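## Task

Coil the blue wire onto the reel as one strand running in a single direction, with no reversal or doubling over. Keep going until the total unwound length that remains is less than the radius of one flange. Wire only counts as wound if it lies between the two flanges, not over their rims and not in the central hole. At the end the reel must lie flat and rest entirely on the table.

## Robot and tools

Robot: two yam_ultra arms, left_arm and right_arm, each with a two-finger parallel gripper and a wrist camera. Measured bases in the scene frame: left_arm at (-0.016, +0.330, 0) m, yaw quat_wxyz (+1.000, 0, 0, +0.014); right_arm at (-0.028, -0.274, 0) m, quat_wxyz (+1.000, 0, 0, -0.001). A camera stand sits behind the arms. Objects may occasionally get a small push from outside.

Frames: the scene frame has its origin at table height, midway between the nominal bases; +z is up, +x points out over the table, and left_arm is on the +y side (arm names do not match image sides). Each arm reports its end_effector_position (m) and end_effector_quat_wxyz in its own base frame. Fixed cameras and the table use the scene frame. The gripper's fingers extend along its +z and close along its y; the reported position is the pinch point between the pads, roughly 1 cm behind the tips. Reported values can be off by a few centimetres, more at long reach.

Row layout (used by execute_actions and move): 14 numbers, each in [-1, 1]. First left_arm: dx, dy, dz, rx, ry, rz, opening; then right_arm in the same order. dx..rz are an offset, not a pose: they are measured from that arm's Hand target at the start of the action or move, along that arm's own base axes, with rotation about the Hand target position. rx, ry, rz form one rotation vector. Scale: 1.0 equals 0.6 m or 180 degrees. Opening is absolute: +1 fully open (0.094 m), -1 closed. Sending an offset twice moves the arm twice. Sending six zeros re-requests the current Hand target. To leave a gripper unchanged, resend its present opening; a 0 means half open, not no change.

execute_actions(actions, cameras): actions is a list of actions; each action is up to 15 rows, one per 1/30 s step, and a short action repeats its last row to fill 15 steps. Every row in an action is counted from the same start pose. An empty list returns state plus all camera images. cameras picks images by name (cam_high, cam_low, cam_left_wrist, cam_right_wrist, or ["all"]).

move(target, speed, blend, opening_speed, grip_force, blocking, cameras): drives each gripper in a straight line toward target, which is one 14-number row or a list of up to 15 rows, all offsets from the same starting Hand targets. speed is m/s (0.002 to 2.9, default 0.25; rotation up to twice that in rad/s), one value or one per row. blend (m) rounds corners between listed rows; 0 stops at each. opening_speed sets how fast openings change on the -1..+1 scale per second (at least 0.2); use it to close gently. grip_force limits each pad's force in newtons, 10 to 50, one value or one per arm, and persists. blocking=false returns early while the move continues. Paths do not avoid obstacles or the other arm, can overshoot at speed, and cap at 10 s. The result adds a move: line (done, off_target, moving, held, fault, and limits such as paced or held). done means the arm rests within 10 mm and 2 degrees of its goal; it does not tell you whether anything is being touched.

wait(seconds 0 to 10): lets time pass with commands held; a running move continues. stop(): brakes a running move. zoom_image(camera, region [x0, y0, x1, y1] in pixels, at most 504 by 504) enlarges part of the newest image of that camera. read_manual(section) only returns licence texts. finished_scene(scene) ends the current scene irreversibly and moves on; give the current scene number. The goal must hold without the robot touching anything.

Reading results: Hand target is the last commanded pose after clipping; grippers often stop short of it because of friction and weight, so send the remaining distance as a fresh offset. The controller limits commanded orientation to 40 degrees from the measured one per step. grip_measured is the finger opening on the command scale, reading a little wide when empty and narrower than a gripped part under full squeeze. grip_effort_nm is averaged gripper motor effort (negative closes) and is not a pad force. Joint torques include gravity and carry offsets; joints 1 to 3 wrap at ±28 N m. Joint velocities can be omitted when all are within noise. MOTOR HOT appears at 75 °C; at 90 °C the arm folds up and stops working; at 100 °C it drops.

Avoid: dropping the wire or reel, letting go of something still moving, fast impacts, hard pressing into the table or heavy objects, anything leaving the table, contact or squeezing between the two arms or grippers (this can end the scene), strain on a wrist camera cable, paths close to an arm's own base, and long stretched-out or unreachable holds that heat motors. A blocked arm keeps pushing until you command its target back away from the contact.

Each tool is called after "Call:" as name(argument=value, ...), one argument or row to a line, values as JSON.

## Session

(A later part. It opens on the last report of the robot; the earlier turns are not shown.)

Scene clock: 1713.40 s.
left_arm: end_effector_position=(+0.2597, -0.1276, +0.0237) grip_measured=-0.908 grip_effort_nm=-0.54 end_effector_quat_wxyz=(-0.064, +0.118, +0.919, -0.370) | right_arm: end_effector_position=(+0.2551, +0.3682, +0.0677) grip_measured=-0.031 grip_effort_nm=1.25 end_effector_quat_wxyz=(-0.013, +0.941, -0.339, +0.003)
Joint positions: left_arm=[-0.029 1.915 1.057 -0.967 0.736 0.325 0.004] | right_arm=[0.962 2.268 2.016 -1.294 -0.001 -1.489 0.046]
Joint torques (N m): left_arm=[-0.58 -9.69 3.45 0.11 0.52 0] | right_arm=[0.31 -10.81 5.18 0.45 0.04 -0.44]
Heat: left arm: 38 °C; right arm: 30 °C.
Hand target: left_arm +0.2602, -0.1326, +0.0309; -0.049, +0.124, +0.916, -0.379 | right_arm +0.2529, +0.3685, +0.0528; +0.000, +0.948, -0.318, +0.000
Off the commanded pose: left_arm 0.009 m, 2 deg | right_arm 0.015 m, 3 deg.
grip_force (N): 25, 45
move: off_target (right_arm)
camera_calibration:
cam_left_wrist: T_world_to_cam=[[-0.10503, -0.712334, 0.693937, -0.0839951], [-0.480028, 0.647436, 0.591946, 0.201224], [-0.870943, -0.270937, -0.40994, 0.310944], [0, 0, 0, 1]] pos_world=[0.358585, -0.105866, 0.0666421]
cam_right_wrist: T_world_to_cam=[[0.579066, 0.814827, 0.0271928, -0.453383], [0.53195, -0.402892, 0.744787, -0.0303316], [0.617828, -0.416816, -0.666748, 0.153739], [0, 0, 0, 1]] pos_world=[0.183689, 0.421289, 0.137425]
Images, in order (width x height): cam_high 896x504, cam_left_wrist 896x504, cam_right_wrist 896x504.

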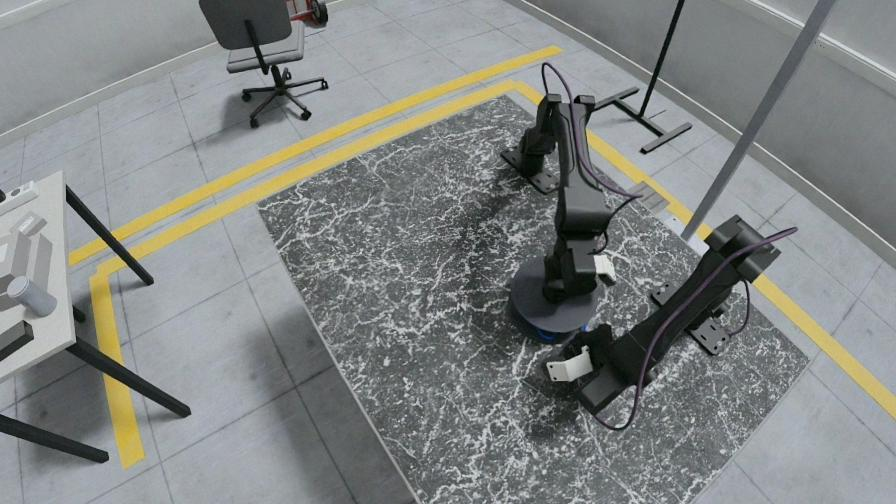

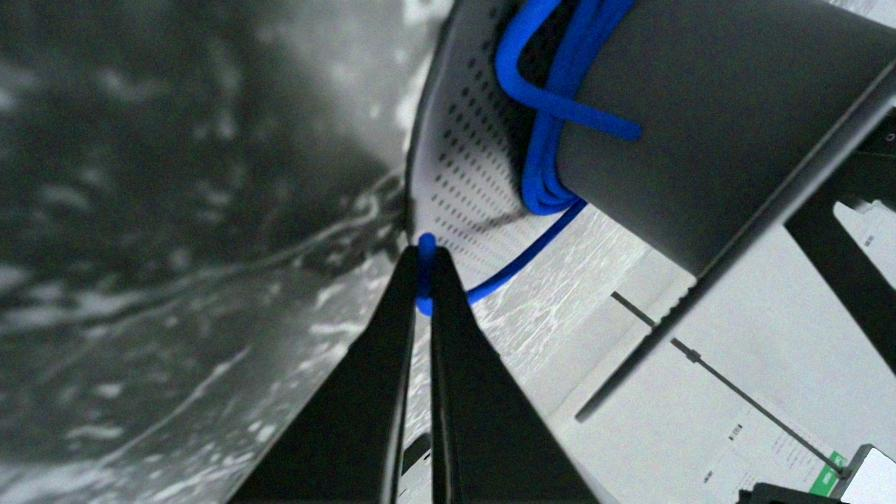

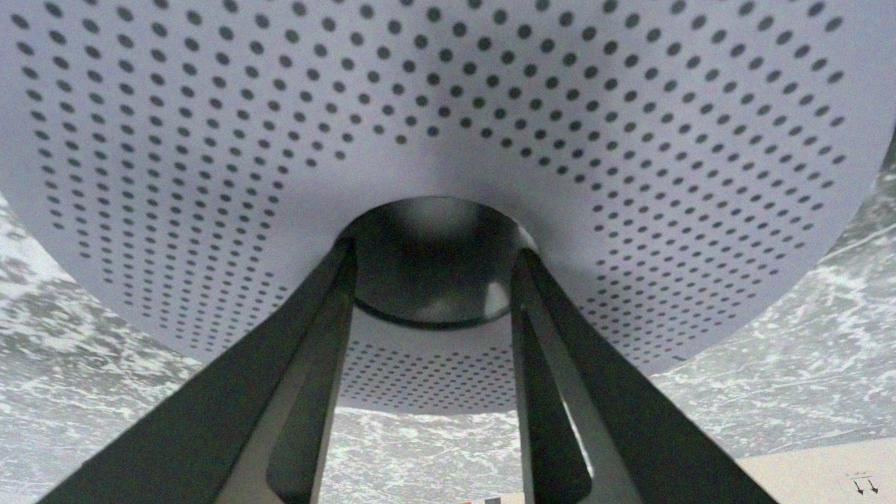

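Call:
move(
  target=[0, 0, 0, 0, 0, 0, -0.75, 0, 0, 0, 0, 0, 0, 0.15],
  speed=0.05,
  opening_speed=0.3,
  cameras=["cam_high", "cam_left_wrist"],
)

Scene clock: 1741.33 s.
left_arm: end_effector_position=(+0.2600, -0.1276, +0.0237) grip_measured=-0.752 grip_effort_nm=0.15 end_effector_quat_wxyz=(-0.063, +0.118, +0.919, -0.370) | right_arm: end_effector_position=(+0.2551, +0.3682, +0.0677) grip_measured=-0.031 grip_effort_nm=1.25 end_effector_quat_wxyz=(-0.013, +0.941, -0.338, +0.003)
Joint positions: left_arm=[-0.029 1.915 1.057 -0.965 0.736 0.325 0.012] | right_arm=[0.962 2.268 2.016 -1.294 -0.001 -1.489 0.046]
Joint torques (N m): left_arm=[-0.58 -9.74 3.48 0.09 0.52 0.02] | right_arm=[0.35 -10.88 5.38 0.44 -0.01 -0.42]
Heat: left arm: 36 °C; right arm: 30 °C.
Hand target: left_arm +0.2602, -0.1326, +0.0309; -0.049, +0.124, +0.916, -0.379 | right_arm +0.2529, +0.3685, +0.0528; +0.000, +0.948, -0.318, +0.000
Off the commanded pose: left_arm 0.009 m, 2 deg | right_arm 0.015 m, 3 deg.
grip_force (N): 25, 45
move: off_target (right_arm)
camera_calibration:
cam_left_wrist: T_world_to_cam=[[-0.10603, -0.712282, 0.693839, -0.0835897], [-0.480958, 0.647456, 0.591168, 0.20176], [-0.870308, -0.271026, -0.411227, 0.311054], [0, 0, 0, 1]] pos_world=[0.358888, -0.105866, 0.0666377]
Images, in order (width x height): cam_high 896x504, cam_left_wrist 896x504.

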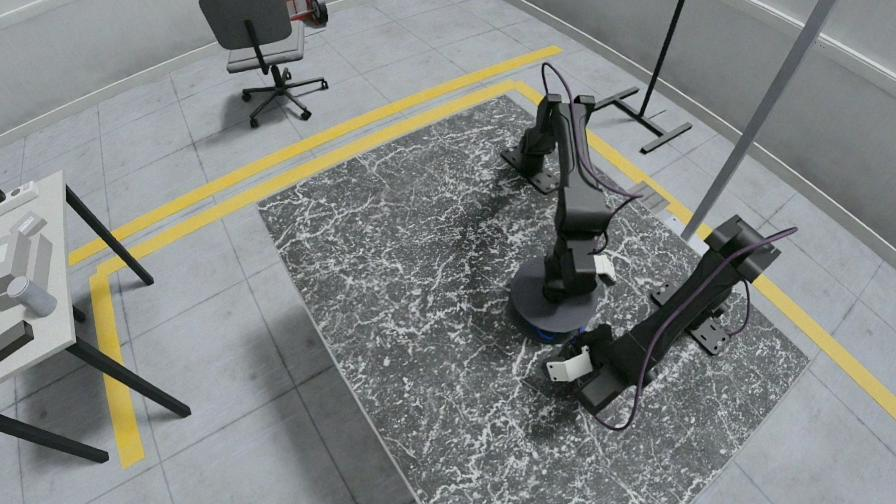

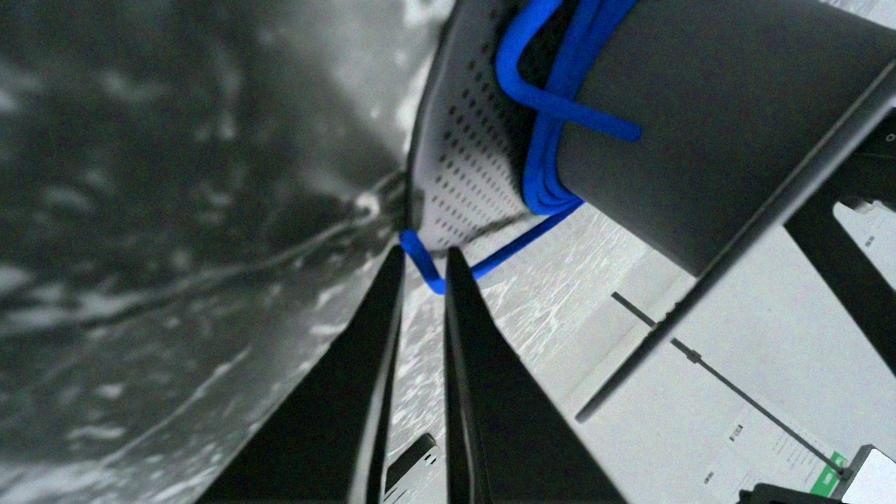

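Call:
move(
  target=[0.0275, 0.1025, 0.106, 0, 0, 0, -0.75, 0, 0, 0, 0, 0, 0, 0.15],
  speed=0.06,
  cameras=["cam_high", "cam_left_wrist", "cam_low"],
)

Scene clock: 1749.60 s.
left_arm: end_effector_position=(+0.2695, -0.0732, +0.0857) grip_measured=-0.752 grip_effort_nm=0.15 end_effector_quat_wxyz=(-0.067, +0.115, +0.915, -0.381) | right_arm: end_effector_position=(+0.2551, +0.3682, +0.0677) grip_measured=-0.031 grip_effort_nm=1.25 end_effector_quat_wxyz=(-0.013, +0.941, -0.338, +0.003)
Joint positions: left_arm=[0.157 1.901 1.286 -1.377 0.696 0.563 0.012] | right_arm=[0.962 2.268 2.016 -1.294 -0.001 -1.489 0.046]
Joint torques (N m): left_arm=[0.4 -8.57 7.75 -0.55 0.27 0.15] | right_arm=[0.35 -10.91 5.2 0.46 0.05 -0.45]
Heat: left arm: 36 °C; right arm: 30 °C.
Hand target: left_arm +0.2768, -0.0710, +0.0945; -0.049, +0.124, +0.916, -0.379 | right_arm +0.2529, +0.3685, +0.0528; +0.000, +0.948, -0.318, +0.000
Off the commanded pose: left_arm 0.012 m, 2 deg | right_arm 0.015 m, 3 deg.
grip_force (N): 25, 45
move: off_target (left_arm, right_arm)
camera_calibration:
cam_left_wrist: T_world_to_cam=[[-0.095304, -0.697183, 0.71053, -0.0901575], [-0.476653, 0.658592, 0.582287, 0.134857], [-0.87391, -0.283183, -0.395081, 0.358249], [0, 0, 0, 1]] pos_world=[0.368765, -0.0502224, 0.127071]
Images, in order (width x height): cam_high 896x504, cam_low 896x504, cam_left_wrist 896x504.

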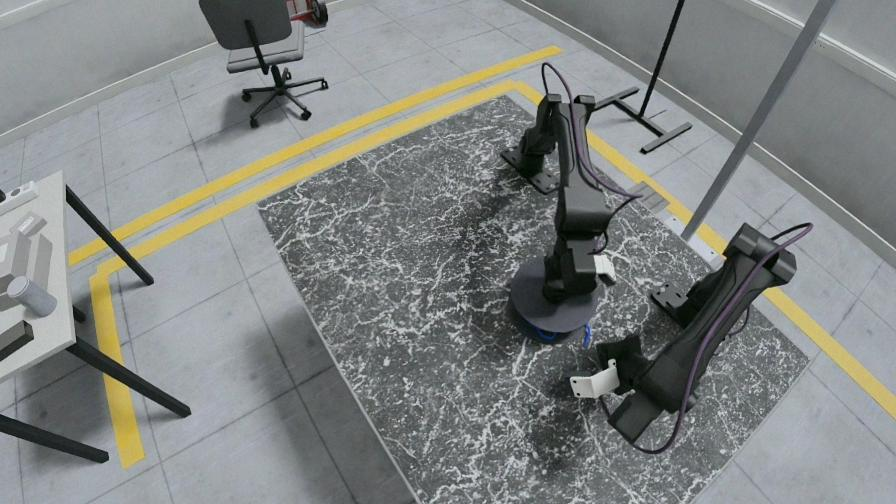

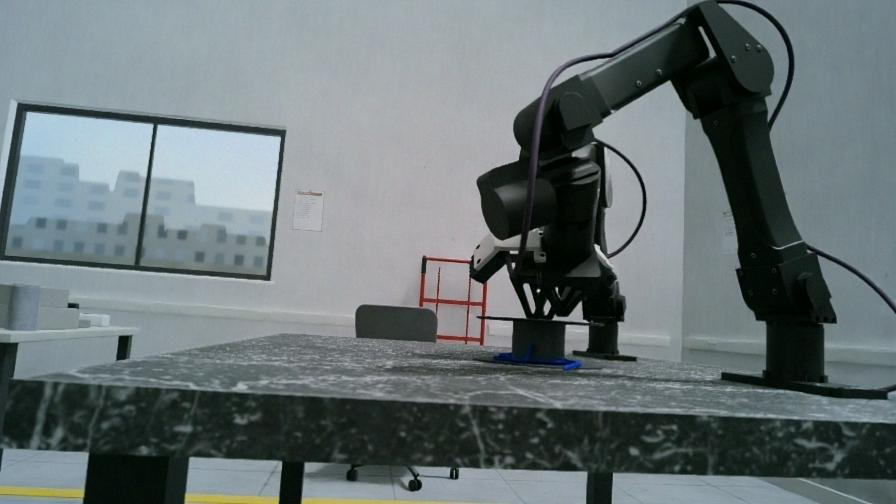

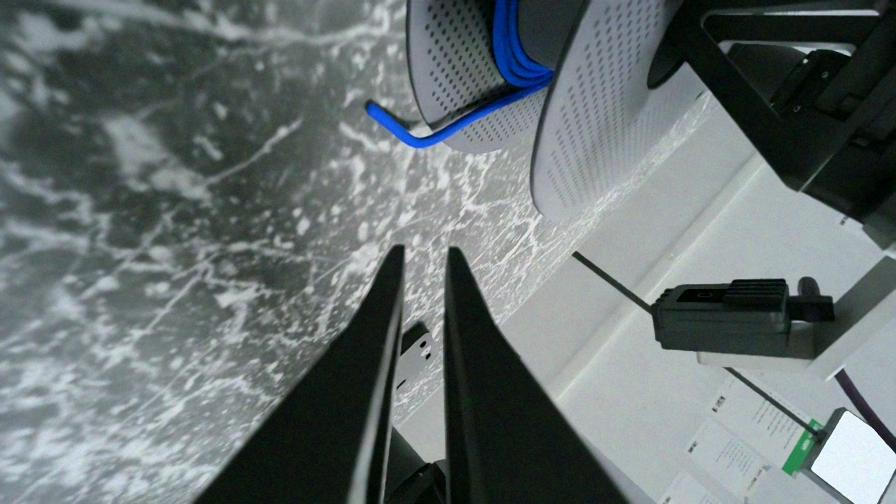

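Call:
move(
  target=[
    [0, 0, 0, 0, 0, 0, -0.75, 0, 0, 0, 0, 0, 0, -0.6],
    [0, 0, 0, 0, 0, 0, -0.75, 0, 0, 0.11, 0, 0, 0, -0.6],
    [0, 0, 0, 0, 0, 0, -0.75, -0.023, -0.364, 0.202, 0, 0, -0.28, -0.6],
  ],
  speed=[0.06, 0.08, 0.2],
  opening_speed=0.6,
  cameras=["cam_high", "cam_left_wrist", "cam_low"],
)

Scene clock: 1768.63 s.
left_arm: end_effector_position=(+0.2693, -0.0733, +0.0858) grip_measured=-0.752 grip_effort_nm=0.15 end_effector_quat_wxyz=(-0.067, +0.115, +0.915, -0.381) | right_arm: end_effector_position=(+0.2481, +0.1550, +0.1714) grip_measured=-0.598 grip_effort_nm=-0.14 end_effector_quat_wxyz=(-0.005, +0.726, -0.688, +0.005)
Joint positions: left_arm=[0.157 1.901 1.286 -1.378 0.696 0.563 0.012] | right_arm=[0.559 1.649 1.569 -1.478 0.006 -1.065 0.019]
Joint torques (N m): left_arm=[0.38 -8.54 7.76 -0.55 0.28 0.15] | right_arm=[-0.14 -9.85 4.79 0 -0.05 0.13]
Heat: left arm: 37 °C; right arm: 30 °C.
Hand target: left_arm +0.2768, -0.0710, +0.0945; -0.049, +0.124, +0.916, -0.379 | right_arm +0.2391, +0.1502, +0.1740; +0.000, +0.722, -0.691, +0.000
Off the commanded pose: left_arm 0.012 m, 2 deg | right_arm 0.011 m, 1 deg.
grip_force (N): 25, 45
move: off_target (left_arm, right_arm)
camera_calibration:
cam_left_wrist: T_world_to_cam=[[-0.0951476, -0.697038, 0.710694, -0.0903195], [-0.476257, 0.658798, 0.582378, 0.134555], [-0.874143, -0.283061, -0.394652, 0.358151], [0, 0, 0, 1]] pos_world=[0.368564, -0.0502222, 0.127173]
Images, in order (width x height): cam_high 896x504, cam_low 896x504, cam_left_wrist 896x504.

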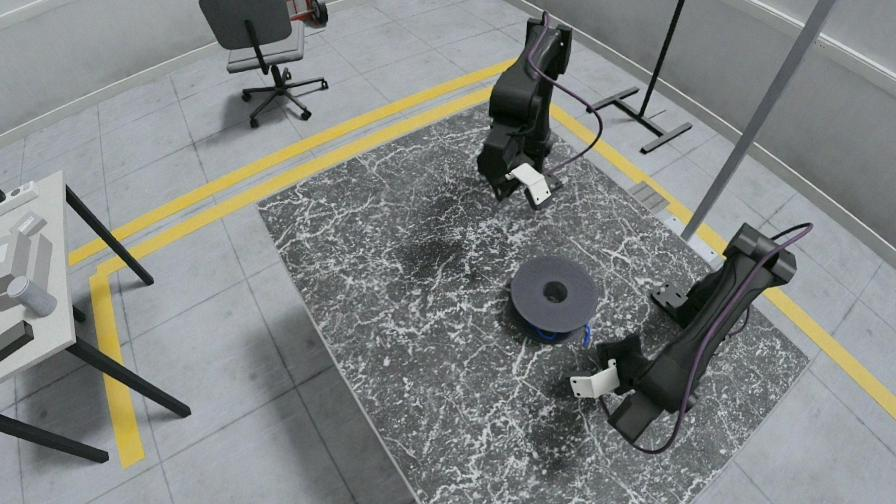

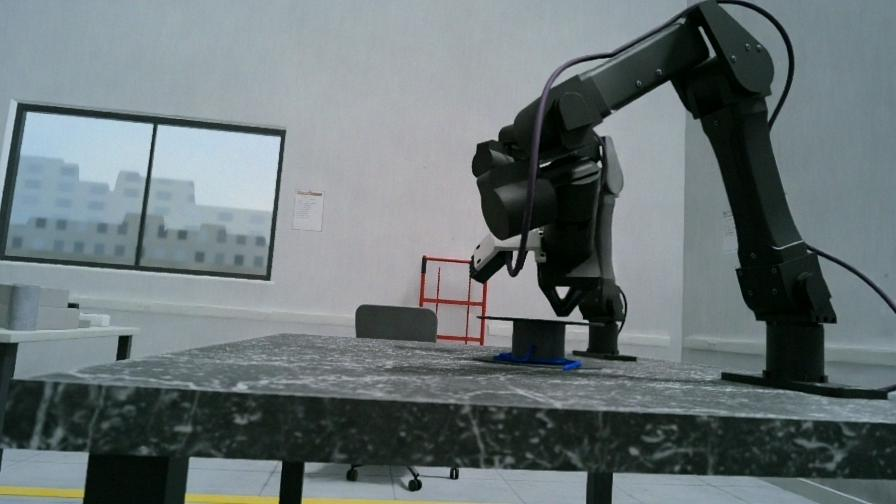

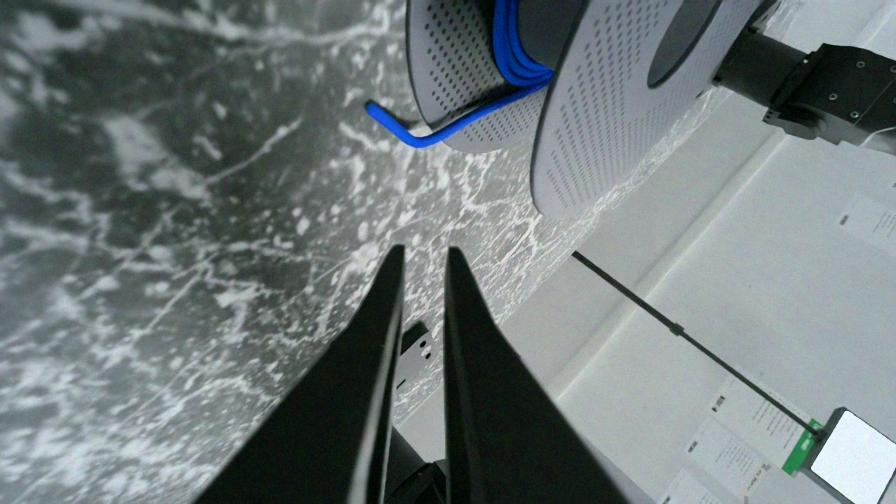

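Call:
zoom_image(
  camera="cam_high",
  region=[495, 240, 625, 370],
)

Call:
zoom_image(
  camera="cam_low",
  region=[440, 290, 640, 390],
)

Call:
zoom_image(
  camera="cam_left_wrist",
  region=[330, 0, 630, 220],
)

Scaled by 3.877 from the camera's 896x504 image, which has a finer 1280x720 frame.

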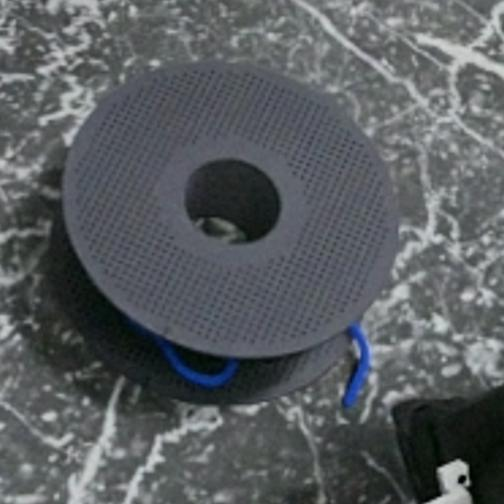

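Scaled by 2.520 from the camera's 896x504 image, which has a finer 1280x720 frame.

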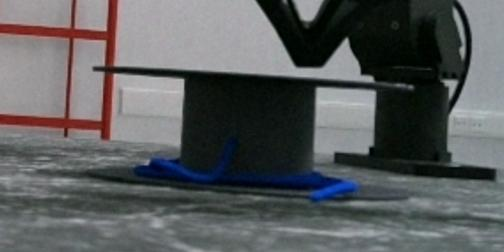

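Scaled by 1.680 from the camera's 896x504 image, which has a finer 1280x720 frame.

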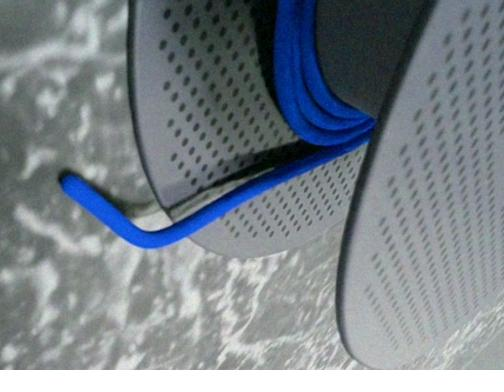

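Call:
finished_scene(
  scene=2,
)

The scene is finished: the task was done.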